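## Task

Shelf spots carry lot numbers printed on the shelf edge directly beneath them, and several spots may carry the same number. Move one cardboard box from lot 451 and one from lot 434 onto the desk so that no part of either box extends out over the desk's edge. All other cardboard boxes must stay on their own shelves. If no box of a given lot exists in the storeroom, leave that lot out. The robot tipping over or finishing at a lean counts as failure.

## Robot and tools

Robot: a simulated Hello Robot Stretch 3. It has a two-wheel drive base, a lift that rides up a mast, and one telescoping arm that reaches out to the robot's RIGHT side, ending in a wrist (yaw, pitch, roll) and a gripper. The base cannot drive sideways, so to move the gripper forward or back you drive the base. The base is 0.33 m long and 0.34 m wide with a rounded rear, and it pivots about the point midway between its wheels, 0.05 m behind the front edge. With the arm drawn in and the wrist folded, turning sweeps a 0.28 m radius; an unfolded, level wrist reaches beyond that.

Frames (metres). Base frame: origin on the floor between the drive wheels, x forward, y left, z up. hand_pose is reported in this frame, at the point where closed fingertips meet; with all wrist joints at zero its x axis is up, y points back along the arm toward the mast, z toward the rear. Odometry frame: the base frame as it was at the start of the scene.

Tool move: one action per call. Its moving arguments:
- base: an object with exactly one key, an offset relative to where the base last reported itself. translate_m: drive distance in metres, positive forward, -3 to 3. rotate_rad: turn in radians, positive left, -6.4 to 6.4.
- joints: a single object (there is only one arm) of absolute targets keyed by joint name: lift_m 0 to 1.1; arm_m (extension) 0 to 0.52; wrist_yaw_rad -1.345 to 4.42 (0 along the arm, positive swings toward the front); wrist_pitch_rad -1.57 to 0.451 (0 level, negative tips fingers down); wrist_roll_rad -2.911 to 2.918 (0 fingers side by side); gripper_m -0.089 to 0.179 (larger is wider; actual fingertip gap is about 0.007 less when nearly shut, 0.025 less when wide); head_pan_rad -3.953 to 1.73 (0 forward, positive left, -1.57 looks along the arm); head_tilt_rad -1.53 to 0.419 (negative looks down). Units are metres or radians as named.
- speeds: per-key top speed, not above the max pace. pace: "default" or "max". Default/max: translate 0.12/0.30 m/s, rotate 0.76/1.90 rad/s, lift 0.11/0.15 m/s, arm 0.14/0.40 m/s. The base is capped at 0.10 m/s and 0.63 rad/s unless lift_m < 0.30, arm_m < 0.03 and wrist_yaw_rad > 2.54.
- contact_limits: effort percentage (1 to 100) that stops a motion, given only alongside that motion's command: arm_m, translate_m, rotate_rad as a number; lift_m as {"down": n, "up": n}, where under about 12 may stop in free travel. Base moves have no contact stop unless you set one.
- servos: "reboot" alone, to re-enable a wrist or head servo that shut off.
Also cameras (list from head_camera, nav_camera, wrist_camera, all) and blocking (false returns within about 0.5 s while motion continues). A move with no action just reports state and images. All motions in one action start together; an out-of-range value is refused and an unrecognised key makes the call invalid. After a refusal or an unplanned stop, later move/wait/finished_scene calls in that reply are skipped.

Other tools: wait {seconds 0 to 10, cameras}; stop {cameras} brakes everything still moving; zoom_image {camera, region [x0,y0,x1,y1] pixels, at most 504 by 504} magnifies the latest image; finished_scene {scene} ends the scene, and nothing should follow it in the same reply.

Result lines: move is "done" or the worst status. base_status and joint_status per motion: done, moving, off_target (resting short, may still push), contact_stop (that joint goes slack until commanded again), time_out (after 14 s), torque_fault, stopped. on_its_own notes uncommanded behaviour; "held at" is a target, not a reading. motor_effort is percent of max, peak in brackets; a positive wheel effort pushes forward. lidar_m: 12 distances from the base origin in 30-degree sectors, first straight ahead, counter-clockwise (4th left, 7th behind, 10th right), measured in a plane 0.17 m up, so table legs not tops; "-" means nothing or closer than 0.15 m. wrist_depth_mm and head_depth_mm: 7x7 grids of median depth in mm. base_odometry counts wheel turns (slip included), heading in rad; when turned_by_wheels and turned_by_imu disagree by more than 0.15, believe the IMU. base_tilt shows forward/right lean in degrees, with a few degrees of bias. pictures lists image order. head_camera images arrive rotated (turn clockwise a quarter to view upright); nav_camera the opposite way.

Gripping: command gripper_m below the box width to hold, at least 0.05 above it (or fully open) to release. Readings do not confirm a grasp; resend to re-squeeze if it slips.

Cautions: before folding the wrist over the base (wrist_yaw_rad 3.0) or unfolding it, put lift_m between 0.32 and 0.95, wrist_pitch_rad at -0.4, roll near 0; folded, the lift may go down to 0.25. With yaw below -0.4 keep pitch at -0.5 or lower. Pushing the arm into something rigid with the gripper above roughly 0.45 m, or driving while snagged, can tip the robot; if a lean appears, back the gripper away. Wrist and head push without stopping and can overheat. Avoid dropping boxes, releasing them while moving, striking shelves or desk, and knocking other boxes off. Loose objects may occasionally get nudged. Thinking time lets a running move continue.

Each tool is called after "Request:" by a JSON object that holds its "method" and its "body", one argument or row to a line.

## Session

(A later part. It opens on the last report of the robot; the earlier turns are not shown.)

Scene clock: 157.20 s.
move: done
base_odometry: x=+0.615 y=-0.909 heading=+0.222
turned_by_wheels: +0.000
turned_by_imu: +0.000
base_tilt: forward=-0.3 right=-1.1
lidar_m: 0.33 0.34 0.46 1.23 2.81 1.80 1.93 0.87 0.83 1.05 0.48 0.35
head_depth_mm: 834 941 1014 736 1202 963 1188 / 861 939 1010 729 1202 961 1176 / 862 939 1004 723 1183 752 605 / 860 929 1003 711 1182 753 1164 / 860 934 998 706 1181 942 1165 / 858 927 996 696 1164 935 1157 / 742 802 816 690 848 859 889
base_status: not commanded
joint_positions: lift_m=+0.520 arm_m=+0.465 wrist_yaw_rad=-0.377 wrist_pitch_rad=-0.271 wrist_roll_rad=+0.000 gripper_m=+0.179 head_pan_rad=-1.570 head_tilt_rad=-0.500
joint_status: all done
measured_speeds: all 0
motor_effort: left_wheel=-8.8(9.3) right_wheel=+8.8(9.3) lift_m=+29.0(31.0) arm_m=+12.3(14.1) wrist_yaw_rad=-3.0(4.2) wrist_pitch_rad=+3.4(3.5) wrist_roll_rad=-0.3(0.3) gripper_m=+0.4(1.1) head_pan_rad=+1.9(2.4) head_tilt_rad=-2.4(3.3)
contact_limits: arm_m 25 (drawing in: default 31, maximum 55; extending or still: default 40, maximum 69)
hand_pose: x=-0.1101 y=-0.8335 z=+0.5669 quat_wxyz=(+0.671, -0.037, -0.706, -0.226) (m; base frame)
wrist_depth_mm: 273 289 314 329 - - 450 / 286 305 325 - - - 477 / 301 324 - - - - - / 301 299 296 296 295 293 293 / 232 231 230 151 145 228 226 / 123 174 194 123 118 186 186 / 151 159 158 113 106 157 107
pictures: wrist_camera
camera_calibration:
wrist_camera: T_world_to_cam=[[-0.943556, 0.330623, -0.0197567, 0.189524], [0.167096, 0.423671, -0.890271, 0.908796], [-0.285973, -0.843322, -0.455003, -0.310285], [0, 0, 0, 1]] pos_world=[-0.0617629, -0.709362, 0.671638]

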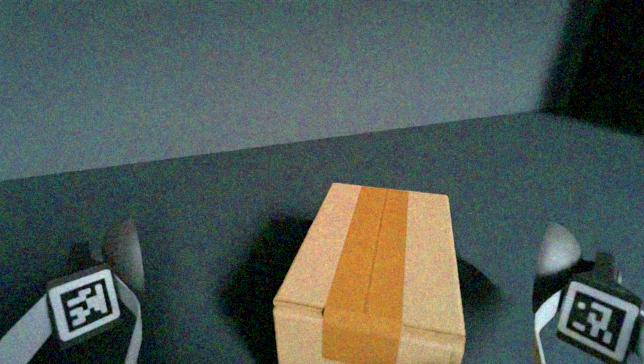

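Request:
{"method": "move", "body": {
  "joints": {"gripper_m":0.025},
  "cameras": ["wrist_camera"]
}}

Request:
{"method": "move", "body": {
  "joints": {"lift_m":0.56},
  "cameras": ["wrist_camera"]
}}

Scene clock: 165.63 s.
move: done
base_odometry: x=+0.615 y=-0.909 heading=+0.222
turned_by_wheels: +0.000
turned_by_imu: +0.000
base_tilt: forward=-0.3 right=-1.1
lidar_m: 0.33 0.34 0.46 1.23 2.81 1.80 1.94 0.88 0.83 1.05 0.48 0.35
head_depth_mm: 835 934 1006 737 1208 966 1193 / 861 938 1009 729 1197 958 1177 / 866 936 1004 722 1190 753 604 / 860 931 1008 712 1182 754 1172 / 859 930 1001 706 1174 944 1160 / 859 929 996 696 1160 940 1157 / 745 803 818 691 846 857 889
base_status: not commanded
joint_positions: lift_m=+0.520 arm_m=+0.465 wrist_yaw_rad=-0.380 wrist_pitch_rad=-0.269 wrist_roll_rad=+0.000 gripper_m=+0.026 head_pan_rad=-1.570 head_tilt_rad=-0.500
joint_status: all done
measured_speeds: all 0
motor_effort: left_wheel=-4.6(9.3) right_wheel=+4.4(9.4) lift_m=+23.5(26.2) arm_m=+2.0(6.7) wrist_yaw_rad=+0.0(4.4) wrist_pitch_rad=+3.1(3.5) wrist_roll_rad=+0.1(0.3) gripper_m=-13.4(92.1) head_pan_rad=+1.0(2.1) head_tilt_rad=-1.7(2.6)
contact_limits: arm_m 25 (drawing in: default 31, maximum 55; extending or still: default 40, maximum 69)
hand_pose: x=-0.1108 y=-0.8333 z=+0.5673 quat_wxyz=(+0.670, -0.039, -0.706, -0.226) (m; base frame)
wrist_depth_mm: 271 288 313 331 - - 446 / 287 305 327 - - - 478 / 301 323 - - - - - / 301 299 298 178 264 279 292 / 232 231 156 144 150 230 228 / 190 189 129 134 128 187 186 / 160 100 154 148 149 153 158
pictures: wrist_camera
camera_calibration:
wrist_camera: T_world_to_cam=[[-0.942502, 0.333619, -0.0197018, 0.191335], [0.167906, 0.42173, -0.891039, 0.908128], [-0.288959, -0.843115, -0.453498, -0.311162], [0, 0, 0, 1]] pos_world=[-0.0620598, -0.709163, 0.671836]

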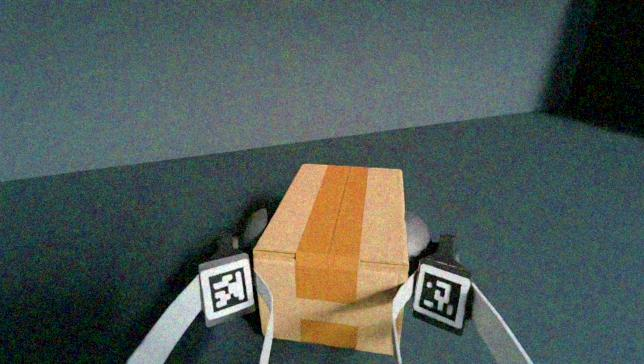

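Scene clock: 166.80 s.
move: done
base_odometry: x=+0.615 y=-0.909 heading=+0.222
turned_by_wheels: +0.000
turned_by_imu: +0.000
base_tilt: forward=-0.3 right=-1.2
lidar_m: 0.33 0.34 0.47 1.23 2.80 1.80 1.93 0.87 0.83 1.05 0.48 0.35
head_depth_mm: 835 938 1008 740 1208 965 1181 / 864 936 1007 731 1191 957 1152 / 865 933 1006 721 1187 706 579 / 862 933 1003 714 1182 740 1168 / 861 931 1001 705 1176 941 1161 / 859 925 998 696 1164 936 1157 / 741 804 815 691 847 860 889
base_status: not commanded
joint_positions: lift_m=+0.560 arm_m=+0.465 wrist_yaw_rad=-0.380 wrist_pitch_rad=-0.274 wrist_roll_rad=+0.000 gripper_m=+0.026 head_pan_rad=-1.570 head_tilt_rad=-0.500
joint_status: all done
measured_speeds: all 0
motor_effort: left_wheel=-4.7(4.9) right_wheel=+4.4(4.7) lift_m=+30.3(34.3) arm_m=+0.0(2.3) wrist_yaw_rad=-0.4(1.5) wrist_pitch_rad=+3.9(4.1) wrist_roll_rad=+0.0(0.3) gripper_m=-14.0(14.6) head_pan_rad=+1.2(1.5) head_tilt_rad=-1.5(2.4)
contact_limits: arm_m 25 (drawing in: default 31, maximum 55; extending or still: default 40, maximum 69)
hand_pose: x=-0.1107 y=-0.8329 z=+0.6062 quat_wxyz=(+0.670, -0.037, -0.706, -0.228) (m; base frame)
wrist_depth_mm: 272 290 312 333 - - 448 / 285 305 327 - - - 483 / 302 326 - - - - - / 321 335 - 180 178 - - / 298 297 157 144 151 291 291 / 243 250 129 134 128 240 239 / 205 100 193 146 191 191 209
pictures: wrist_camera
camera_calibration:
wrist_camera: T_world_to_cam=[[-0.942456, 0.333733, -0.0199546, 0.192377], [0.169533, 0.425611, -0.888883, 0.94465], [-0.288157, -0.841117, -0.457699, -0.288797], [0, 0, 0, 1]] pos_world=[-0.0620619, -0.709168, 0.711341]

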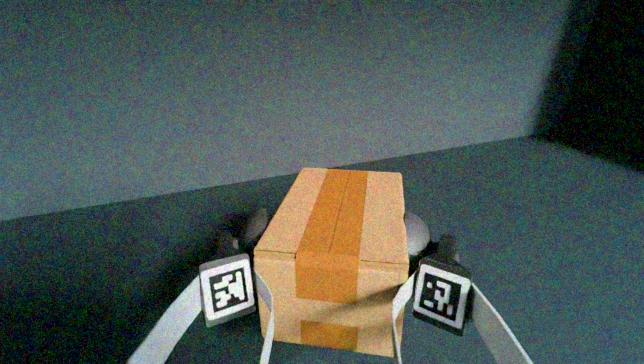

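Request:
{"method": "move", "body": {
  "joints": {"arm_m":0.01},
  "pace": "max",
  "speeds": {"arm_m":0.2}
}}

Request:
{"method": "move", "body": {
  "joints": {"wrist_yaw_rad":0,"lift_m":0.88,"wrist_pitch_rad":-0.21},
  "base": {"translate_m":-0.71}
}}

Request:
{"method": "move", "body": {
  "base": {"rotate_rad":-1.596},
  "cameras": ["wrist_camera","nav_camera"]
}}

"pace" acts on no motion here: each has its own speed under "speeds". Leave "pace" out
Scene clock: 193.17 s.
base_odometry: x=+0.615 y=-0.909 heading=+0.222
turned_by_wheels: +0.000
turned_by_imu: +0.000
base_tilt: forward=-0.2 right=-1.2
lidar_m: 0.33 0.34 0.46 1.23 2.80 1.80 1.93 0.88 0.83 1.05 0.48 0.34
head_depth_mm: 836 938 1010 738 1204 961 1183 / 864 937 1007 731 1195 959 1154 / 863 934 1007 720 1191 706 576 / 859 934 998 716 1176 742 1166 / 865 931 999 707 1175 943 1161 / 858 928 998 698 1172 933 1155 / 742 802 815 692 847 858 890
base_status: not commanded
joint_positions: lift_m=+0.560 arm_m=+0.465 wrist_yaw_rad=-0.380 wrist_pitch_rad=-0.274 wrist_roll_rad=+0.000 gripper_m=+0.026 head_pan_rad=-1.570 head_tilt_rad=-0.500
joint_status: all done
measured_speeds: all 0
motor_effort: left_wheel=-4.5(4.9) right_wheel=+4.4(4.7) lift_m=+23.7(34.3) arm_m=-6.6(2.3) wrist_yaw_rad=-1.5(1.5) wrist_pitch_rad=+3.9(4.1) wrist_roll_rad=+0.0(0.3) gripper_m=-13.9(14.6) head_pan_rad=+0.4(1.5) head_tilt_rad=-1.9(2.4)
contact_limits: arm_m 25 (drawing in: default 31, maximum 55; extending or still: default 40, maximum 69)
hand_pose: x=-0.1107 y=-0.8329 z=+0.6062 quat_wxyz=(+0.670, -0.037, -0.706, -0.228) (m; base frame)
wrist_depth_mm: 273 289 310 330 - - 449 / 286 304 329 - - - 483 / 302 322 - - - - - / 319 335 - 180 179 - - / 297 297 157 145 151 291 291 / 242 251 129 134 128 238 238 / 205 100 193 146 191 191 209
pictures: none

not run: a call was refused earlier in this reply.

not run: a call was refused earlier in this reply.

Request:
{"method": "move", "body": {
  "joints": {"arm_m":0.01},
  "speeds": {"arm_m":0.2}
}}

Request:
{"method": "move", "body": {
  "joints": {"wrist_yaw_rad":0,"lift_m":0.88,"wrist_pitch_rad":-0.21},
  "base": {"translate_m":-0.71}
}}

Request:
{"method": "move", "body": {
  "base": {"rotate_rad":-1.596},
  "cameras": ["wrist_camera","nav_camera"]
}}

Scene clock: 203.73 s.
move: done
base_odometry: x=+0.615 y=-0.909 heading=+0.222
turned_by_wheels: +0.000
turned_by_imu: +0.000
base_tilt: forward=-0.3 right=-1.2
lidar_m: 0.33 0.34 0.46 1.23 2.80 1.80 1.93 0.87 0.83 1.05 0.48 0.35
head_depth_mm: 833 942 1007 740 1206 965 1186 / 861 935 1009 729 1201 963 1179 / 866 935 1009 723 1185 957 1170 / 862 931 1003 712 1186 951 1172 / 861 931 1002 705 1171 943 1159 / 858 931 1003 697 1164 940 1157 / 742 800 816 689 848 860 888
base_status: not commanded
joint_positions: lift_m=+0.560 arm_m=+0.010 wrist_yaw_rad=-0.380 wrist_pitch_rad=-0.274 wrist_roll_rad=+0.000 gripper_m=+0.026 head_pan_rad=-1.570 head_tilt_rad=-0.500
joint_status: all done
measured_speeds: all 0
motor_effort: left_wheel=-4.6(4.9) right_wheel=+4.1(5.2) lift_m=+24.9(25.7) arm_m=-12.9(14.9) wrist_yaw_rad=-0.1(1.8) wrist_pitch_rad=+4.0(4.1) wrist_roll_rad=+0.0(0.3) gripper_m=-14.2(14.5) head_pan_rad=+0.3(1.1) head_tilt_rad=-0.9(2.2)
hand_pose: x=-0.1107 y=-0.3779 z=+0.6061 quat_wxyz=(+0.670, -0.037, -0.706, -0.228) (m; base frame)
wrist_depth_mm: - - - - 834 - 479 / - - - - - - 501 / - - - - - - 550 / - - - 180 179 - - / 331 - 154 145 145 - - / - - 129 134 128 664 - / - 100 - 144 137 725 815
pictures: none

Scene clock: 211.97 s.
move: done
base_odometry: x=-0.078 y=-1.065 heading=+0.222
turned_by_wheels: +0.000
turned_by_imu: +0.000
base_tilt: forward=-0.1 right=-1.2
lidar_m: 1.03 1.07 1.45 3.63 1.26 1.28 1.23 1.01 1.10 0.61 1.10 1.08
head_depth_mm: 832 945 1018 740 1210 967 861 / 853 943 1016 730 1195 960 1310 / 870 944 1014 724 1189 868 848 / 869 942 1014 715 1194 446 290 / 496 537 586 645 750 792 922 / 488 534 586 644 1077 878 1162 / 865 933 995 734 1179 933 1185
base_status: done
joint_positions: lift_m=+0.880 arm_m=+0.010 wrist_yaw_rad=-0.003 wrist_pitch_rad=-0.241 wrist_roll_rad=+0.000 gripper_m=+0.026 head_pan_rad=-1.570 head_tilt_rad=-0.500
joint_status: all done
measured_speeds: all 0
motor_effort: left_wheel=-8.8(12.5) right_wheel=-3.5(11.5) lift_m=+24.2(33.9) arm_m=+6.2(13.1) wrist_yaw_rad=+2.0(5.0) wrist_pitch_rad=+5.2(8.5) wrist_roll_rad=-0.2(0.3) gripper_m=-14.0(14.6) head_pan_rad=-0.1(1.3) head_tilt_rad=-0.4(2.0)
hand_pose: x=-0.0222 y=-0.3980 z=+0.9341 quat_wxyz=(+0.702, +0.084, -0.702, -0.086) (m; base frame)
wrist_depth_mm: - - 323 - - - - / - 347 342 - - - - / - - 364 - - - - / - - 392 191 180 - - / - - 153 144 145 - - / - - 129 134 128 673 - / - 100 129 144 137 105 -
pictures: none

Scene clock: 215.60 s.
move: done
base_odometry: x=-0.078 y=-1.065 heading=-1.374
turned_by_wheels: -1.596
turned_by_imu: -1.571
base_tilt: forward=-0.4 right=-1.2
lidar_m: 0.61 1.09 1.08 1.03 1.07 1.44 3.62 1.26 1.28 1.23 1.01 1.11
head_depth_mm: 1020 1107 1202 1331 1498 1597 1396 / 1016 1100 1200 1326 1477 1572 1417 / 1018 1105 1200 1316 1461 1477 1247 / 1013 1096 1189 1315 1427 447 290 / 1008 1099 1193 1306 1454 1540 1303 / 1006 1092 1185 1301 1437 1539 1288 / 1007 1086 1183 1314 1470 1551 1286
base_status: done
joint_positions: lift_m=+0.880 arm_m=+0.010 wrist_yaw_rad=-0.002 wrist_pitch_rad=-0.241 wrist_roll_rad=+0.000 gripper_m=+0.026 head_pan_rad=-1.570 head_tilt_rad=-0.500
joint_status: not commanded
measured_speeds: all 0
motor_effort: left_wheel=+8.7(11.6) right_wheel=-9.2(14.3) lift_m=+24.7(25.0) arm_m=+6.2(9.1) wrist_yaw_rad=+1.8(3.2) wrist_pitch_rad=+5.3(5.4) wrist_roll_rad=+0.0(0.3) gripper_m=-13.5(14.5) head_pan_rad=-1.0(1.6) head_tilt_rad=+0.7(1.2)
hand_pose: x=-0.0221 y=-0.3980 z=+0.9341 quat_wxyz=(+0.702, +0.084, -0.702, -0.086) (m; base frame)
wrist_depth_mm: - - - - - 880 - / - - - - - 910 - / - - - - - - - / - - - 192 - - - / - - 155 144 151 - - / - - 129 134 128 - - / - 109 - 145 141 - -
pictures: nav_camera (sideways), wrist_camera
camera_calibration:
nav_camera: T_world_to_cam=[[0.0174438, -0.456097, 0.889759, -1.11488], [-0.999787, -0.0177427, 0.0105059, 0.0426362], [0.010995, -0.889753, -0.45631, 0.547059], [0, 0, 0, 1]] pos_world=[0.05606, -0.02099, 1.24116]
wrist_camera: T_world_to_cam=[[-0.999087, -0.0384446, -0.0186214, -0.0132555], [0.000336906, 0.42882, -0.90339, 1.04707], [0.0427157, -0.902571, -0.428416, 0.208077], [0, 0, 0, 1]] pos_world=[-0.0224843, -0.26171, 1.03481]

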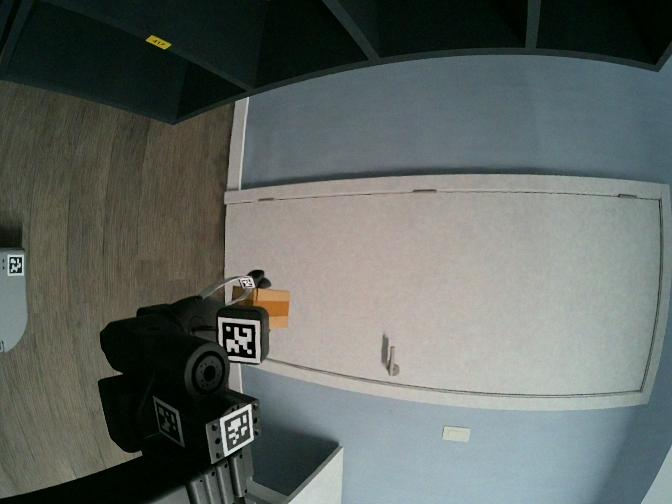

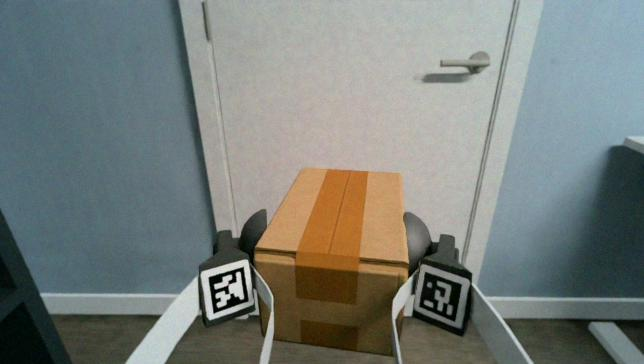

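Request:
{"method": "move", "body": {
  "base": {"translate_m":-1.32},
  "joints": {"head_tilt_rad":-0.6},
  "cameras": ["all"]
}}

Scene clock: 235.53 s.
move: time_out
base_odometry: x=-0.337 y=+0.229 heading=-1.374
turned_by_wheels: +0.000
turned_by_imu: +0.000
base_tilt: forward=-0.4 right=-1.2
lidar_m: 1.92 1.46 1.05 1.00 1.04 1.39 2.36 1.23 0.86 0.64 0.88 1.75
head_depth_mm: 1060 1166 1294 1131 840 734 - / 1060 1164 1291 1124 834 727 - / 1055 1158 1285 1108 827 294 - / 1054 1151 1282 1101 493 291 305 / 1057 1153 1283 1094 817 1350 1231 / 1042 1152 1276 1079 812 1272 1213 / 1043 1146 1275 1067 805 1243 1185
base_status: translate_m time_out (by the wheels' count: -1.3200 of -1.3200)
joint_positions: lift_m=+0.880 arm_m=+0.010 wrist_yaw_rad=-0.002 wrist_pitch_rad=-0.241 wrist_roll_rad=+0.000 gripper_m=+0.026 head_pan_rad=-1.570 head_tilt_rad=-0.600
joint_status: all done
measured_speeds: all 0
motor_effort: left_wheel=-0.2(11.3) right_wheel=+0.6(15.3) lift_m=+25.9(26.6) arm_m=-12.0(13.4) wrist_yaw_rad=+1.4(3.3) wrist_pitch_rad=+5.3(5.4) wrist_roll_rad=-0.1(0.5) gripper_m=-13.5(14.6) head_pan_rad=-2.5(3.0) head_tilt_rad=-5.0(8.2)
hand_pose: x=-0.0221 y=-0.3980 z=+0.9341 quat_wxyz=(+0.702, +0.084, -0.702, -0.086) (m; base frame)
wrist_depth_mm: - - - - - - - / - - - - - - - / - - - - - - - / - - - 180 179 - - / - - 151 145 145 - - / - - 129 134 128 - - / - 100 - 144 137 105 -
pictures: head_camera (sideways), nav_camera (sideways), wrist_camera
camera_calibration:
head_camera: T_world_to_cam=[[-0.0467984, 0.520036, -0.852861, 1.12538], [0.997502, -0.0208953, -0.0674762, 0.0813462], [-0.0529109, -0.853888, -0.51776, 0.629695], [0, 0, 0, 1]] pos_world=[0.00484064, -0.0458485, 1.29131]
nav_camera: T_world_to_cam=[[0.0175721, -0.542577, 0.839822, -1.0498], [-0.999786, -0.0186871, 0.00884611, 0.0448073], [0.0108942, -0.839798, -0.542789, 0.659571], [0, 0, 0, 1]] pos_world=[0.0560593, -0.0148504, 1.23925]
wrist_camera: T_world_to_cam=[[-0.999087, -0.0384446, -0.0186214, -0.0132555], [0.000336906, 0.42882, -0.90339, 1.04707], [0.0427157, -0.902571, -0.428416, 0.208077], [0, 0, 0, 1]] pos_world=[-0.0224843, -0.26171, 1.03481]

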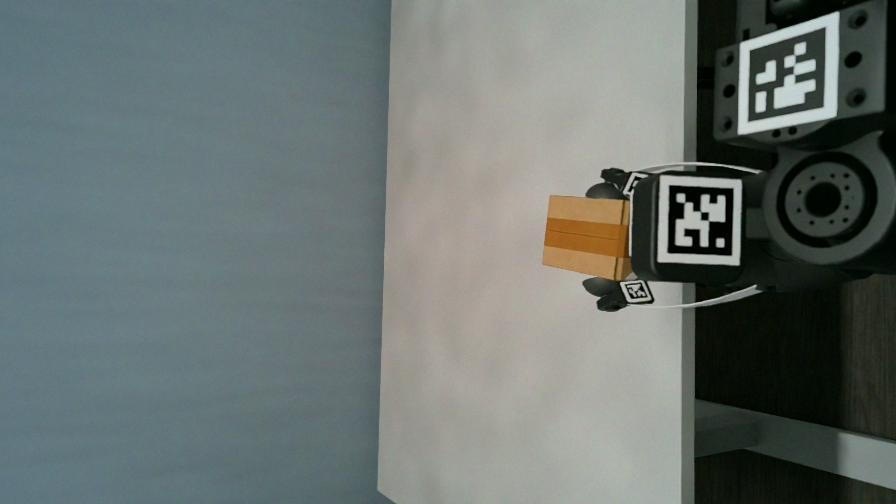

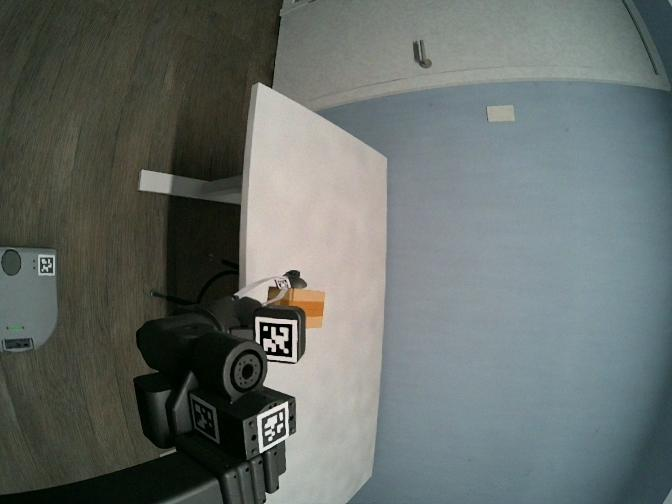

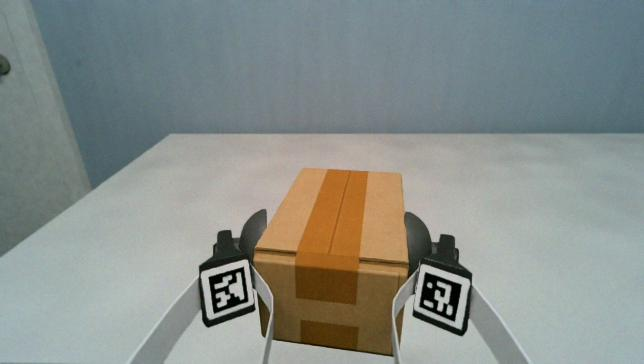

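Request:
{"method": "move", "body": {
  "joints": {"arm_m":0.43,"lift_m":0.77,"wrist_pitch_rad":-0.24}
}}

Request:
{"method": "move", "body": {
  "joints": {"lift_m":0.69},
  "speeds": {"lift_m":0.03},
  "contact_limits": {"lift_m":{"down":13}},
  "cameras": ["wrist_camera"]
}}

Scene clock: 251.97 s.
move: done
base_odometry: x=-0.337 y=+0.229 heading=-1.374
turned_by_wheels: +0.000
turned_by_imu: +0.000
base_tilt: forward=-0.3 right=-1.1
lidar_m: 1.91 1.46 1.05 1.00 1.03 1.39 2.35 1.23 0.86 0.64 0.88 1.75
head_depth_mm: 1063 1164 1292 1134 841 731 299 / 1056 1165 1291 1123 465 365 319 / 1051 1160 1283 608 748 1020 1206 / 1050 1153 1280 705 792 1142 1224 / 1049 1152 1276 1088 814 1344 1218 / 1047 1147 1271 1082 811 1275 1216 / 1047 1144 1269 1067 804 1244 1186
base_status: not commanded
joint_positions: lift_m=+0.770 arm_m=+0.430 wrist_yaw_rad=-0.002 wrist_pitch_rad=-0.265 wrist_roll_rad=+0.000 gripper_m=+0.026 head_pan_rad=-1.570 head_tilt_rad=-0.600
joint_status: all done
measured_speeds: all 0
motor_effort: left_wheel=+0.0(0.7) right_wheel=+1.0(1.9) lift_m=+25.1(27.6) arm_m=+12.5(15.7) wrist_yaw_rad=+1.5(3.1) wrist_pitch_rad=+4.1(6.7) wrist_roll_rad=+0.1(0.3) gripper_m=-13.9(14.4) head_pan_rad=-3.4(3.7) head_tilt_rad=-4.5(6.2)
hand_pose: x=-0.0221 y=-0.8160 z=+0.8184 quat_wxyz=(+0.701, +0.093, -0.701, -0.094) (m; base frame)
wrist_depth_mm: - - - - - - - / - - - - - - - / - - - - - - - / - - - 181 179 - - / - - 151 145 145 - - / - - 130 134 128 - - / - 100 - 144 137 105 -
pictures: none

Scene clock: 255.07 s.
move: done
base_odometry: x=-0.337 y=+0.229 heading=-1.374
turned_by_wheels: +0.000
turned_by_imu: +0.000
base_tilt: forward=-0.2 right=-1.2
lidar_m: 1.92 1.46 1.05 1.00 1.04 1.39 2.35 1.23 0.86 0.64 0.88 1.75
head_depth_mm: 1058 1163 1294 1134 841 1380 1249 / 1052 1163 1294 1129 836 452 380 / 1056 1154 1296 1108 643 722 1202 / 1047 1153 1279 1098 682 1148 1228 / 1050 1154 1274 1088 817 1357 1224 / 1044 1147 1270 1075 813 1278 1216 / 1042 1142 1267 1074 805 1240 1179
base_status: not commanded
joint_positions: lift_m=+0.690 arm_m=+0.430 wrist_yaw_rad=-0.002 wrist_pitch_rad=-0.214 wrist_roll_rad=+0.000 gripper_m=+0.026 head_pan_rad=-1.570 head_tilt_rad=-0.600
joint_status: all done
measured_speeds: all 0
motor_effort: left_wheel=+0.0(0.6) right_wheel=+1.3(1.8) lift_m=+18.7(26.5) arm_m=+4.2(12.6) wrist_yaw_rad=+1.8(2.9) wrist_pitch_rad=-5.3(5.7) wrist_roll_rad=+0.0(0.3) gripper_m=-13.9(14.4) head_pan_rad=-2.9(3.6) head_tilt_rad=-3.6(5.3)
contact_limits: lift_m down 13 (down: maximum 72; up: maximum 65)
hand_pose: x=-0.0221 y=-0.8203 z=+0.7509 quat_wxyz=(+0.703, +0.075, -0.703, -0.077) (m; base frame)
wrist_depth_mm: - - - - - - - / - - - - - - - / - - - - - - - / - - - 179 177 - - / - - 142 142 145 - - / - - 129 134 128 - - / - 100 - 143 137 105 -
pictures: wrist_camera
camera_calibration:
wrist_camera: T_world_to_cam=[[-0.999087, -0.038983, -0.0174609, -0.0342191], [0.000238453, 0.403682, -0.914899, 1.05066], [0.0427141, -0.914069, -0.403304, -0.279862], [0, 0, 0, 1]] pos_world=[-0.0224843, -0.68128, 0.847781]

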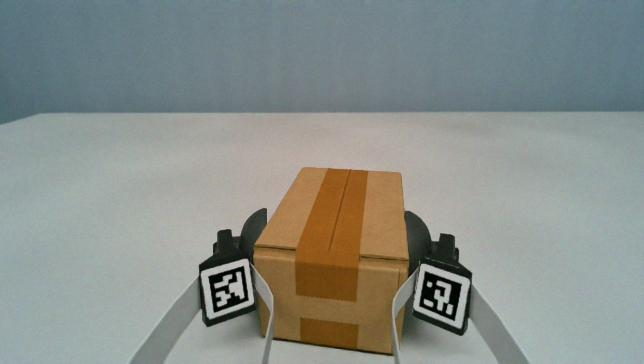

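Touching. Release. Back off, and look at odd sides while going.

Request:
{"method": "move", "body": {
  "joints": {"lift_m":0.695}
}}

Request:
{"method": "move", "body": {
  "joints": {"gripper_m":0.13}
}}

Request:
{"method": "move", "body": {
  "joints": {"arm_m":0.2},
  "cameras": ["wrist_camera","head_camera"]
}}

Scene clock: 264.23 s.
move: done
base_odometry: x=-0.337 y=+0.229 heading=-1.374
turned_by_wheels: +0.000
turned_by_imu: +0.000
base_tilt: forward=-0.3 right=-1.2
lidar_m: 1.92 1.46 1.05 1.01 1.03 1.39 2.36 1.23 0.86 0.64 0.88 1.75
head_depth_mm: 1062 1168 1296 1132 841 1381 1242 / 1055 1161 1290 1119 832 447 376 / 1053 1159 1287 1108 641 720 1208 / 1047 1158 1285 1098 712 1141 1224 / 1049 1147 1277 1083 817 1339 1215 / 1045 1151 1266 1079 809 1278 1222 / 1039 1142 1269 1067 806 1240 1181
base_status: not commanded
joint_positions: lift_m=+0.695 arm_m=+0.430 wrist_yaw_rad=-0.002 wrist_pitch_rad=-0.230 wrist_roll_rad=+0.000 gripper_m=+0.026 head_pan_rad=-1.570 head_tilt_rad=-0.600
joint_status: all done
measured_speeds: all 0
motor_effort: left_wheel=+0.0(0.6) right_wheel=+0.8(1.8) lift_m=+29.6(29.9) arm_m=-6.2(6.5) wrist_yaw_rad=+0.9(2.6) wrist_pitch_rad=-2.2(5.3) wrist_roll_rad=-0.1(0.3) gripper_m=-14.2(14.5) head_pan_rad=-2.7(3.4) head_tilt_rad=-3.3(4.2)
hand_pose: x=-0.0221 y=-0.8189 z=+0.7517 quat_wxyz=(+0.703, +0.081, -0.702, -0.082) (m; base frame)
wrist_depth_mm: - - - - - - - / - - - - - - - / - - - - - - - / - - - 177 176 - - / - - 142 142 145 - - / - - 129 134 128 - - / - 100 - 144 137 105 -
pictures: none

Scene clock: 265.80 s.
move: done
base_odometry: x=-0.337 y=+0.229 heading=-1.374
turned_by_wheels: +0.000
turned_by_imu: +0.000
base_tilt: forward=-0.4 right=-1.2
lidar_m: 1.92 1.46 1.05 1.00 1.03 1.39 2.35 1.23 0.86 0.64 0.88 1.74
head_depth_mm: 1061 1166 1298 1133 839 1387 1248 / 1054 1166 1289 1123 833 447 376 / 1051 1156 1280 1108 640 720 1208 / 1054 1154 1282 1097 712 1143 1226 / 1049 1150 1269 1092 817 1346 1224 / 1044 1147 1274 1076 809 1280 1218 / 1038 1146 1275 1071 806 1245 1182
base_status: not commanded
joint_positions: lift_m=+0.695 arm_m=+0.430 wrist_yaw_rad=-0.002 wrist_pitch_rad=-0.254 wrist_roll_rad=+0.000 gripper_m=+0.130 head_pan_rad=-1.570 head_tilt_rad=-0.600
joint_status: all done
measured_speeds: all 0
motor_effort: left_wheel=+0.3(0.7) right_wheel=+1.0(1.9) lift_m=+26.7(29.9) arm_m=-10.7(11.1) wrist_yaw_rad=+1.3(2.8) wrist_pitch_rad=+2.1(2.3) wrist_roll_rad=-0.2(0.3) gripper_m=+0.7(82.0) head_pan_rad=-3.0(3.2) head_tilt_rad=-3.8(4.6)
hand_pose: x=-0.0221 y=-0.8170 z=+0.7461 quat_wxyz=(+0.702, +0.089, -0.701, -0.091) (m; base frame)
wrist_depth_mm: - - - - - - - / - - - - - - - / - - - - - - - / - - - 172 171 - - / - - 139 132 - 144 - / - 125 - 136 132 123 - / - 121 - 144 - - -
pictures: none

Scene clock: 268.73 s.
move: done
base_odometry: x=-0.337 y=+0.229 heading=-1.374
turned_by_wheels: +0.000
turned_by_imu: +0.000
base_tilt: forward=-0.3 right=-1.0
lidar_m: 1.91 1.46 1.05 1.00 1.03 1.39 2.35 1.23 0.86 0.64 0.88 1.75
head_depth_mm: 1059 1167 1296 1132 841 1378 1240 / 1058 1163 1300 1129 834 468 377 / 1055 1161 1280 1110 828 455 1144 / 1050 1149 1279 1097 823 471 1179 / 1046 1149 1276 1085 817 1354 1222 / 1042 1147 1273 1077 810 1276 1216 / 1042 1142 1269 1074 807 1247 1180
base_status: not commanded
joint_positions: lift_m=+0.695 arm_m=+0.200 wrist_yaw_rad=-0.002 wrist_pitch_rad=-0.254 wrist_roll_rad=+0.000 gripper_m=+0.130 head_pan_rad=-1.570 head_tilt_rad=-0.600
joint_status: all done
measured_speeds: all 0
motor_effort: left_wheel=+0.2(0.7) right_wheel=+1.4(1.9) lift_m=+24.2(27.2) arm_m=-12.8(14.7) wrist_yaw_rad=+0.6(3.2) wrist_pitch_rad=+2.2(2.4) wrist_roll_rad=+0.0(0.3) gripper_m=+0.6(1.1) head_pan_rad=-3.1(3.6) head_tilt_rad=-3.8(4.1)
hand_pose: x=-0.0221 y=-0.5869 z=+0.7459 quat_wxyz=(+0.702, +0.089, -0.701, -0.091) (m; base frame)
wrist_depth_mm: - - - - - - - / - - - 341 - - - / - - - 344 - - - / - - - - - - - / - - - - - 144 - / - 125 - - - 123 - / - 121 - - - - -
pictures: head_camera (sideways), wrist_camera
camera_calibration:
head_camera: T_world_to_cam=[[-0.0466876, 0.520157, -0.852794, 1.12529], [0.997502, -0.0210316, -0.0674381, 0.0812906], [-0.053014, -0.853812, -0.517876, 0.629849], [0, 0, 0, 1]] pos_world=[0.00484069, -0.045848, 1.29131]
wrist_camera: T_world_to_cam=[[-0.999087, -0.0381937, -0.0191244, -0.0234989], [0.000342338, 0.440556, -0.897725, 0.960755], [0.0427128, -0.896913, -0.44014, -0.0309517], [0, 0, 0, 1]] pos_world=[-0.0224843, -0.451925, 0.848422]

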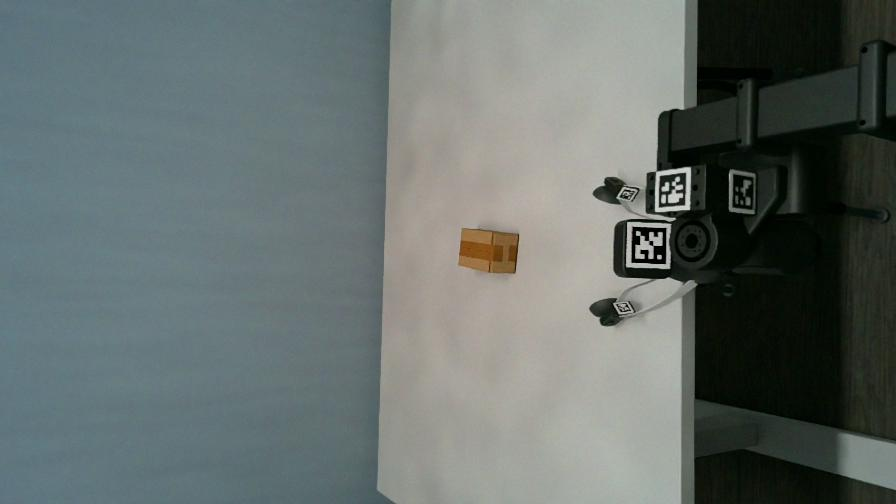

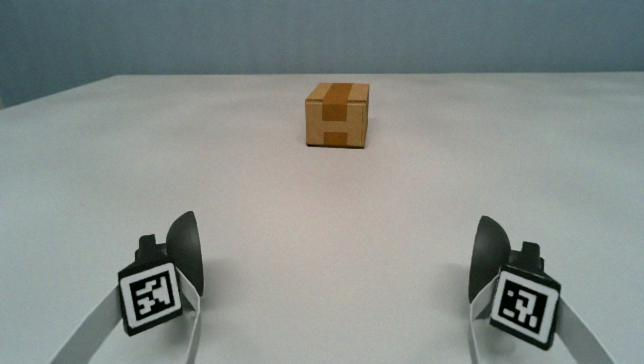

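Request:
{"method": "move", "body": {
  "joints": {"arm_m":0.0,"lift_m":0.8,"wrist_pitch_rad":-0.4},
  "speeds": {"arm_m":0.3}
}}

Request:
{"method": "move", "body": {
  "joints": {"wrist_yaw_rad":3.0,"gripper_m":0.03}
}}

Request:
{"method": "move", "body": {
  "base": {"rotate_rad":2.97},
  "joints": {"lift_m":0.27,"head_pan_rad":0.0,"head_tilt_rad":-0.3}
}}

Request:
{"method": "move", "body": {
  "base": {"translate_m":1.8},
  "speeds": {"translate_m":0.22},
  "cameras": ["nav_camera"]
}}

Scene clock: 292.93 s.
move: done
base_odometry: x=-0.337 y=+0.229 heading=-1.374
turned_by_wheels: +0.000
turned_by_imu: +0.000
base_tilt: forward=-0.3 right=-1.1
lidar_m: 1.92 1.46 1.05 1.00 1.03 1.39 2.35 1.23 0.86 0.64 0.88 1.75
head_depth_mm: 1057 1171 1300 1132 843 1380 1277 / 1057 1162 1291 1122 835 1159 1264 / 1058 1156 1282 1109 827 722 439 / 1045 1148 1279 1096 822 720 334 / 1046 1150 1275 1088 815 710 1192 / 1051 1144 1277 1078 810 1278 1220 / 1042 1147 1268 1070 803 1240 1183
base_status: not commanded
joint_positions: lift_m=+0.800 arm_m=+0.001 wrist_yaw_rad=-0.002 wrist_pitch_rad=-0.413 wrist_roll_rad=+0.000 gripper_m=+0.130 head_pan_rad=-1.570 head_tilt_rad=-0.600
joint_status: all done
measured_speeds: all 0
motor_effort: left_wheel=+0.0(0.7) right_wheel=+0.9(1.8) lift_m=+30.6(33.9) arm_m=-12.6(15.6) wrist_yaw_rad=+1.0(2.7) wrist_pitch_rad=+2.0(10.4) wrist_roll_rad=+0.0(0.4) gripper_m=+0.5(1.0) head_pan_rad=-2.5(3.4) head_tilt_rad=-3.6(3.6)
hand_pose: x=-0.0221 y=-0.3706 z=+0.8138 quat_wxyz=(+0.692, +0.144, -0.692, -0.146) (m; base frame)
wrist_depth_mm: 965 - - - - - - / - - - 538 - - - / - - - - - - - / - - - - - - - / - 147 - - - 144 - / - 125 - - - 123 - / - 959 977 970 977 927 957
pictures: none

Scene clock: 295.43 s.
move: done
base_odometry: x=-0.337 y=+0.229 heading=-1.374
turned_by_wheels: +0.000
turned_by_imu: +0.000
base_tilt: forward=-0.2 right=-1.3
lidar_m: 1.92 1.46 1.05 1.00 1.04 1.39 2.35 1.23 0.86 0.64 0.88 1.74
head_depth_mm: 1063 1170 1303 1136 841 1377 1274 / 1057 1167 1284 1118 838 1153 1267 / 1049 1164 1281 1110 828 1010 1205 / 1048 1160 1282 1102 823 1145 1225 / 1043 1152 1280 1091 819 1349 1224 / 1047 1149 1276 1082 812 1274 1217 / 1043 1143 1268 1073 805 1237 1183
base_status: not commanded
joint_positions: lift_m=+0.800 arm_m=+0.001 wrist_yaw_rad=+2.997 wrist_pitch_rad=-0.413 wrist_roll_rad=+0.000 gripper_m=+0.030 head_pan_rad=-1.570 head_tilt_rad=-0.600
joint_status: all done
measured_speeds: all 0
motor_effort: left_wheel=+0.0(0.8) right_wheel=+1.5(1.8) lift_m=+27.7(30.3) arm_m=-11.5(13.4) wrist_yaw_rad=+2.3(5.9) wrist_pitch_rad=+1.9(2.1) wrist_roll_rad=+0.2(0.3) gripper_m=-0.3(80.6) head_pan_rad=-2.9(3.6) head_tilt_rad=-2.2(3.0)
hand_pose: x=+0.0112 y=+0.0771 z=+0.8138 quat_wxyz=(+0.195, +0.700, +0.095, +0.680) (m; base frame)
wrist_depth_mm: - 137 - - - - - / - 147 - - - - - / - 162 - - - - - / - 185 - - - - - / - - 205 - - - - / - - 130 146 130 - - / - - 262 983 953 964 962
pictures: none

Scene clock: 301.23 s.
move: done
base_odometry: x=-0.337 y=+0.229 heading=+1.596
turned_by_wheels: +2.970
turned_by_imu: +2.922
base_tilt: forward=-0.2 right=-1.1
lidar_m: 2.35 2.36 0.86 0.64 1.28 1.48 1.92 1.90 1.14 1.00 1.00 1.19
head_depth_mm: 2261 2380 2536 2632 2771 1869 1554 / 2202 2321 2436 2568 2687 2023 1554 / 2145 2264 2396 2506 2598 2020 1552 / 2096 2171 2302 2443 2530 1997 1536 / 2046 2124 2256 2383 2461 1994 1532 / 1981 2083 2171 2284 2394 1982 1521 / 1957 2033 2150 2220 2355 1975 1519
base_status: done
joint_positions: lift_m=+0.270 arm_m=+0.001 wrist_yaw_rad=+2.997 wrist_pitch_rad=-0.414 wrist_roll_rad=+0.000 gripper_m=+0.030 head_pan_rad=+0.000 head_tilt_rad=-0.300
joint_status: all done
measured_speeds: all 0
motor_effort: left_wheel=-8.6(14.2) right_wheel=+9.3(11.7) lift_m=+23.9(27.0) arm_m=-12.1(13.6) wrist_yaw_rad=+1.6(3.9) wrist_pitch_rad=+2.1(2.2) wrist_roll_rad=+0.0(0.4) gripper_m=+0.3(0.8) head_pan_rad=-3.3(5.3) head_tilt_rad=-2.7(7.0)
hand_pose: x=+0.0112 y=+0.0771 z=+0.2836 quat_wxyz=(+0.195, +0.700, +0.095, +0.680) (m; base frame)
wrist_depth_mm: - 137 - - - - - / - 147 - - - - - / 917 162 841 888 868 863 846 / 688 186 650 702 693 682 679 / 571 563 206 553 569 573 564 / 496 497 129 148 130 484 483 / 271 269 247 259 403 426 419
pictures: none

Scene clock: 311.53 s.
move: done
base_odometry: x=-0.382 y=+2.029 heading=+1.596
turned_by_wheels: +0.000
turned_by_imu: +0.002
base_tilt: forward=-0.3 right=-1.2
lidar_m: 0.61 0.61 0.73 1.33 1.48 1.46 3.58 1.15 0.73 0.87 1.15 0.69
head_depth_mm: 559 587 620 658 697 746 796 / 545 573 604 636 676 722 768 / 529 556 587 619 655 695 741 / 517 543 570 602 636 674 716 / 505 527 555 584 617 653 692 / 493 515 540 569 599 631 671 / 482 503 525 553 582 613 650
base_status: done
joint_positions: lift_m=+0.270 arm_m=+0.001 wrist_yaw_rad=+2.997 wrist_pitch_rad=-0.414 wrist_roll_rad=+0.000 gripper_m=+0.030 head_pan_rad=+0.000 head_tilt_rad=-0.300
joint_status: not commanded
measured_speeds: all 0
motor_effort: left_wheel=+3.3(8.0) right_wheel=+7.2(15.4) lift_m=+25.4(26.4) arm_m=-6.8(12.6) wrist_yaw_rad=+2.1(3.4) wrist_pitch_rad=+2.0(2.2) wrist_roll_rad=+0.0(0.4) gripper_m=+0.3(1.1) head_pan_rad=-2.5(3.9) head_tilt_rad=-0.3(3.6)
hand_pose: x=+0.0112 y=+0.0771 z=+0.2836 quat_wxyz=(+0.195, +0.700, +0.095, +0.680) (m; base frame)
wrist_depth_mm: - 137 - - - - 568 / - 147 - - - - 587 / 906 161 836 884 869 795 595 / 720 186 645 695 685 681 633 / 588 564 205 551 580 570 562 / 506 497 130 149 130 479 487 / 269 270 247 259 403 424 423
pictures: nav_camera (sideways)
camera_calibration:
nav_camera: T_world_to_cam=[[0.270477, 0.0170556, 0.962575, -1.21144], [0.0143362, -0.999804, 0.0136869, 0.0322244], [0.96262, 0.0100977, -0.270669, 0.299594], [0, 0, 0, 1]] pos_world=[0.0388087, 0.0498547, 1.24675]

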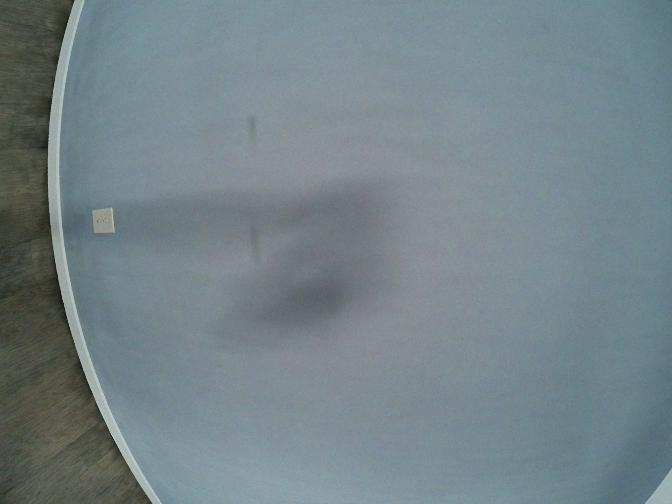

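Request:
{"method": "move", "body": {
  "joints": {"head_pan_rad":-1.57,"head_tilt_rad":-0.4},
  "cameras": ["head_camera","nav_camera"]
}}

Scene clock: 323.60 s.
move: done
base_odometry: x=-0.382 y=+2.029 heading=+1.596
turned_by_wheels: +0.000
turned_by_imu: +0.000
base_tilt: forward=-0.2 right=-1.1
lidar_m: 0.61 0.62 0.73 1.33 1.49 1.46 3.58 1.15 0.74 0.88 1.16 0.69
head_depth_mm: 667 675 685 711 760 827 918 / 816 831 847 864 879 903 929 / 1837 1962 2059 1143 1169 1202 1247 / 1804 1903 2058 2212 2307 1764 1412 / 1760 1871 1987 2139 2265 1751 1398 / 1728 1834 1921 2096 2188 1751 1395 / 1674 1767 1897 2025 2137 1739 1387
base_status: not commanded
joint_positions: lift_m=+0.270 arm_m=+0.001 wrist_yaw_rad=+2.997 wrist_pitch_rad=-0.414 wrist_roll_rad=+0.000 gripper_m=+0.030 head_pan_rad=-1.578 head_tilt_rad=-0.400
joint_status: all done
measured_speeds: translate_m=+0.000 rotate_rad=+0.000 lift_m=+0.000 arm_m=+0.000 wrist_yaw_rad=+0.000 wrist_pitch_rad=+0.000 wrist_roll_rad=+0.000 head_pan_rad=+0.024 head_tilt_rad=+0.000
motor_effort: left_wheel=+3.8(4.1) right_wheel=+8.3(8.4) lift_m=+27.0(27.5) arm_m=-4.5(5.4) wrist_yaw_rad=+1.9(3.5) wrist_pitch_rad=+2.1(2.1) wrist_roll_rad=-0.2(0.3) gripper_m=+0.1(1.0) head_pan_rad=+3.1(5.5) head_tilt_rad=-4.1(8.1)
hand_pose: x=+0.0112 y=+0.0771 z=+0.2836 quat_wxyz=(+0.195, +0.700, +0.095, +0.680) (m; base frame)
wrist_depth_mm: - 137 - - - - 579 / - 148 - - - - 584 / 913 161 835 886 885 794 591 / 718 186 645 696 687 683 630 / 593 563 205 558 568 568 555 / 504 493 130 148 130 485 480 / 268 269 248 258 404 421 421
pictures: head_camera (sideways), nav_camera (sideways)
camera_calibration:
head_camera: T_world_to_cam=[[-0.0437448, 0.340585, -0.939196, 1.23804], [0.997187, -0.0423886, -0.0618174, 0.0740171], [-0.0608652, -0.939258, -0.337772, 0.395602], [0, 0, 0, 1]] pos_world=[0.00442723, -0.046948, 1.30096]
nav_camera: T_world_to_cam=[[0.0142715, -0.365005, 0.930896, -1.16853], [-0.999894, -0.00801679, 0.012186, 0.0404323], [0.00301486, -0.930971, -0.365081, 0.428409], [0, 0, 0, 1]] pos_world=[0.0558131, -0.0273589, 1.24369]

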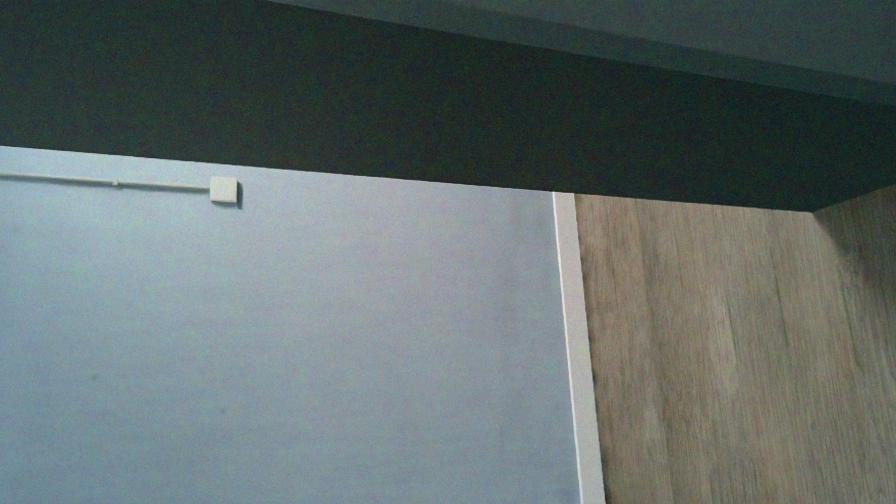

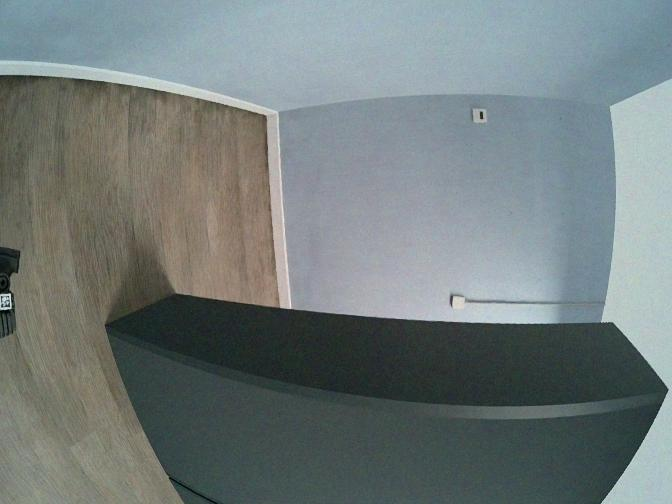

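Request:
{"method": "move", "body": {
  "base": {"rotate_rad":-1.342},
  "pace": "max"
}}

Request:
{"method": "move", "body": {
  "base": {"translate_m":1.55},
  "speeds": {"translate_m":0.2},
  "joints": {"head_pan_rad":-1.8,"head_tilt_rad":-0.35},
  "cameras": ["head_camera","nav_camera"]
}}

Scene clock: 344.23 s.
move: done
base_odometry: x=-0.382 y=+2.029 heading=+0.254
turned_by_wheels: -1.342
turned_by_imu: -1.316
base_tilt: forward=-0.3 right=-1.1
lidar_m: 2.07 0.85 0.63 0.61 0.64 0.89 1.67 1.46 1.89 2.20 0.85 0.74
head_depth_mm: 3435 3584 3852 3745 2466 1791 1436 / 3442 3661 - 3729 2439 1783 1425 / 3451 3631 3832 3751 2428 1773 1413 / 3438 3700 - 3688 2407 1772 1417 / 3502 3611 3665 3596 2407 1761 1394 / 2591 2432 2524 2585 2241 1741 1392 / 1630 1669 1697 1729 1779 1681 1388
base_status: done
joint_positions: lift_m=+0.270 arm_m=+0.001 wrist_yaw_rad=+2.997 wrist_pitch_rad=-0.414 wrist_roll_rad=+0.000 gripper_m=+0.030 head_pan_rad=-1.570 head_tilt_rad=-0.401
joint_status: not commanded
measured_speeds: all 0
motor_effort: left_wheel=+6.2(15.0) right_wheel=-9.3(14.9) lift_m=+27.9(28.2) arm_m=-9.0(9.1) wrist_yaw_rad=+2.7(3.5) wrist_pitch_rad=+2.1(2.2) wrist_roll_rad=-0.2(0.4) gripper_m=+0.3(0.8) head_pan_rad=+2.9(3.7) head_tilt_rad=-2.2(4.1)
hand_pose: x=+0.0112 y=+0.0770 z=+0.2836 quat_wxyz=(+0.195, +0.700, +0.095, +0.680) (m; base frame)
wrist_depth_mm: 567 137 589 611 615 632 624 / 627 147 632 - - - - / - 162 171 - - - 768 / 688 182 220 695 692 681 682 / 584 561 204 559 574 567 566 / 498 501 130 148 130 486 483 / 271 269 247 260 403 423 421
pictures: none

Scene clock: 353.93 s.
move: done
base_odometry: x=+1.119 y=+2.418 heading=+0.254
turned_by_wheels: +0.000
turned_by_imu: +0.002
base_tilt: forward=-0.4 right=-1.1
lidar_m: 0.54 0.56 0.59 0.58 0.60 0.84 2.51 0.65 1.35 1.91 0.74 0.55
head_depth_mm: 1221 1258 1377 1130 1524 1102 948 / 1201 1253 1349 1381 1513 1233 1395 / 1567 2054 1375 1443 1498 1622 1432 / 2596 2122 2227 2372 2446 1866 1469 / 3552 3719 - - 2589 1868 1464 / 3486 3709 3898 - 2601 1868 1453 / 3403 3543 3813 3685 2547 1848 1441
base_status: done
joint_positions: lift_m=+0.270 arm_m=+0.001 wrist_yaw_rad=+2.997 wrist_pitch_rad=-0.414 wrist_roll_rad=+0.000 gripper_m=+0.030 head_pan_rad=-1.800 head_tilt_rad=-0.350
joint_status: all done
measured_speeds: all 0
motor_effort: left_wheel=+8.1(12.1) right_wheel=+3.1(11.5) lift_m=+29.8(30.2) arm_m=-8.4(13.3) wrist_yaw_rad=+1.6(4.0) wrist_pitch_rad=+2.1(2.2) wrist_roll_rad=+0.0(0.3) gripper_m=+0.1(1.1) head_pan_rad=-2.8(5.1) head_tilt_rad=+4.9(7.0)
hand_pose: x=+0.0111 y=+0.0771 z=+0.2836 quat_wxyz=(+0.195, +0.700, +0.095, +0.680) (m; base frame)
wrist_depth_mm: 528 137 564 576 579 594 605 / 582 147 599 620 626 628 664 / 624 161 170 - - - 689 / 677 182 191 673 688 686 621 / 591 565 206 557 566 566 561 / 498 496 130 149 130 483 488 / 270 270 248 259 400 426 421
pictures: head_camera (sideways), nav_camera (sideways)
camera_calibration:
head_camera: T_world_to_cam=[[0.0215186, 0.295748, -0.955023, 1.25831], [0.962777, -0.26357, -0.059928, 0.0717873], [-0.269439, -0.918185, -0.290411, 0.335155], [0, 0, 0, 1]] pos_world=[-0.00588844, -0.0454865, 1.30335]
nav_camera: T_world_to_cam=[[-0.0556711, -0.313535, 0.947943, -1.19036], [-0.977054, 0.212598, 0.0129367, 0.0393307], [-0.205587, -0.925472, -0.318176, 0.368609], [0, 0, 0, 1]] pos_world=[0.047941, -0.0404429, 1.24517]

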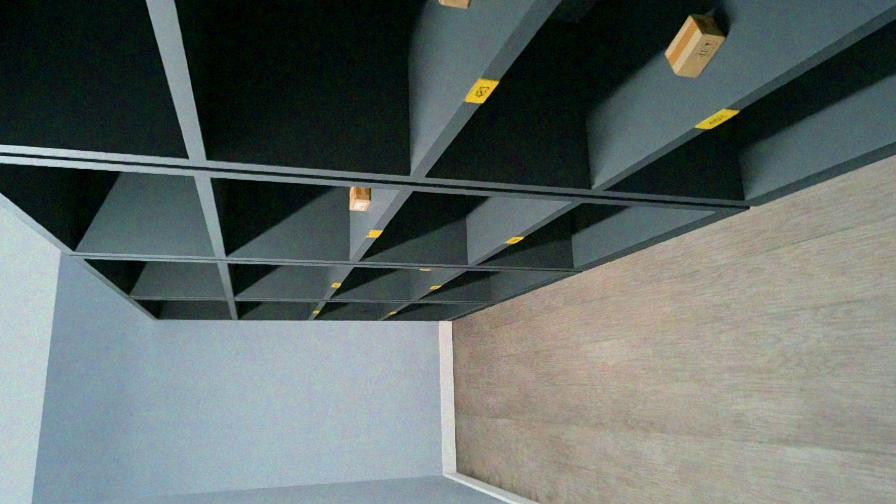

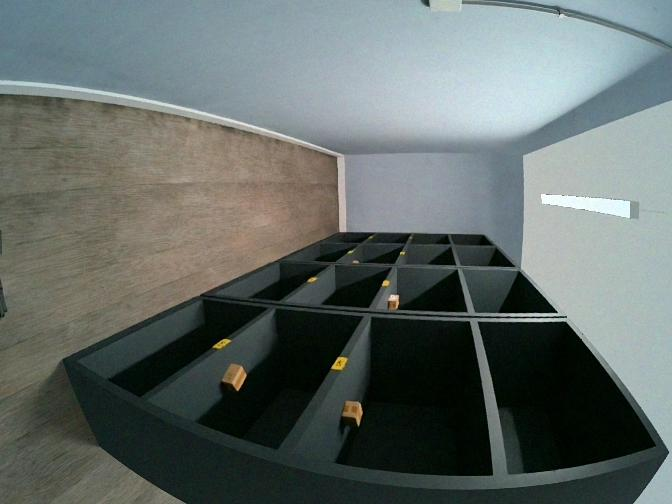

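Request:
{"method": "zoom_image", "body": {
  "camera": "head_camera",
  "region": [430, 0, 750, 150]
}}

Request:
{"method": "zoom_image", "body": {
  "camera": "head_camera",
  "region": [320, 180, 540, 330]
}}

Request:
{"method": "zoom_image", "body": {
  "camera": "head_camera",
  "region": [310, 260, 450, 325]
}}

Scaled by 1.575 from the camera's 896x504 image, which has a finer 1280x720 frame.

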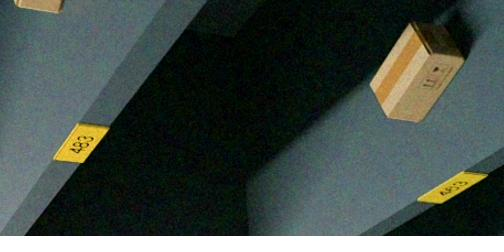

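Scaled by 2.291 from the camera's 896x504 image, which has a finer 1280x720 frame.

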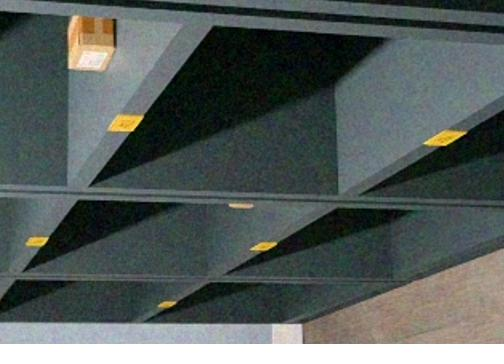

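Scaled by 3.600 from the camera's 896x504 image, which has a finer 1280x720 frame.

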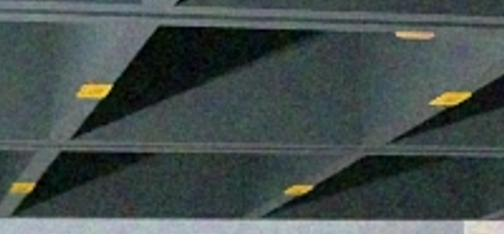

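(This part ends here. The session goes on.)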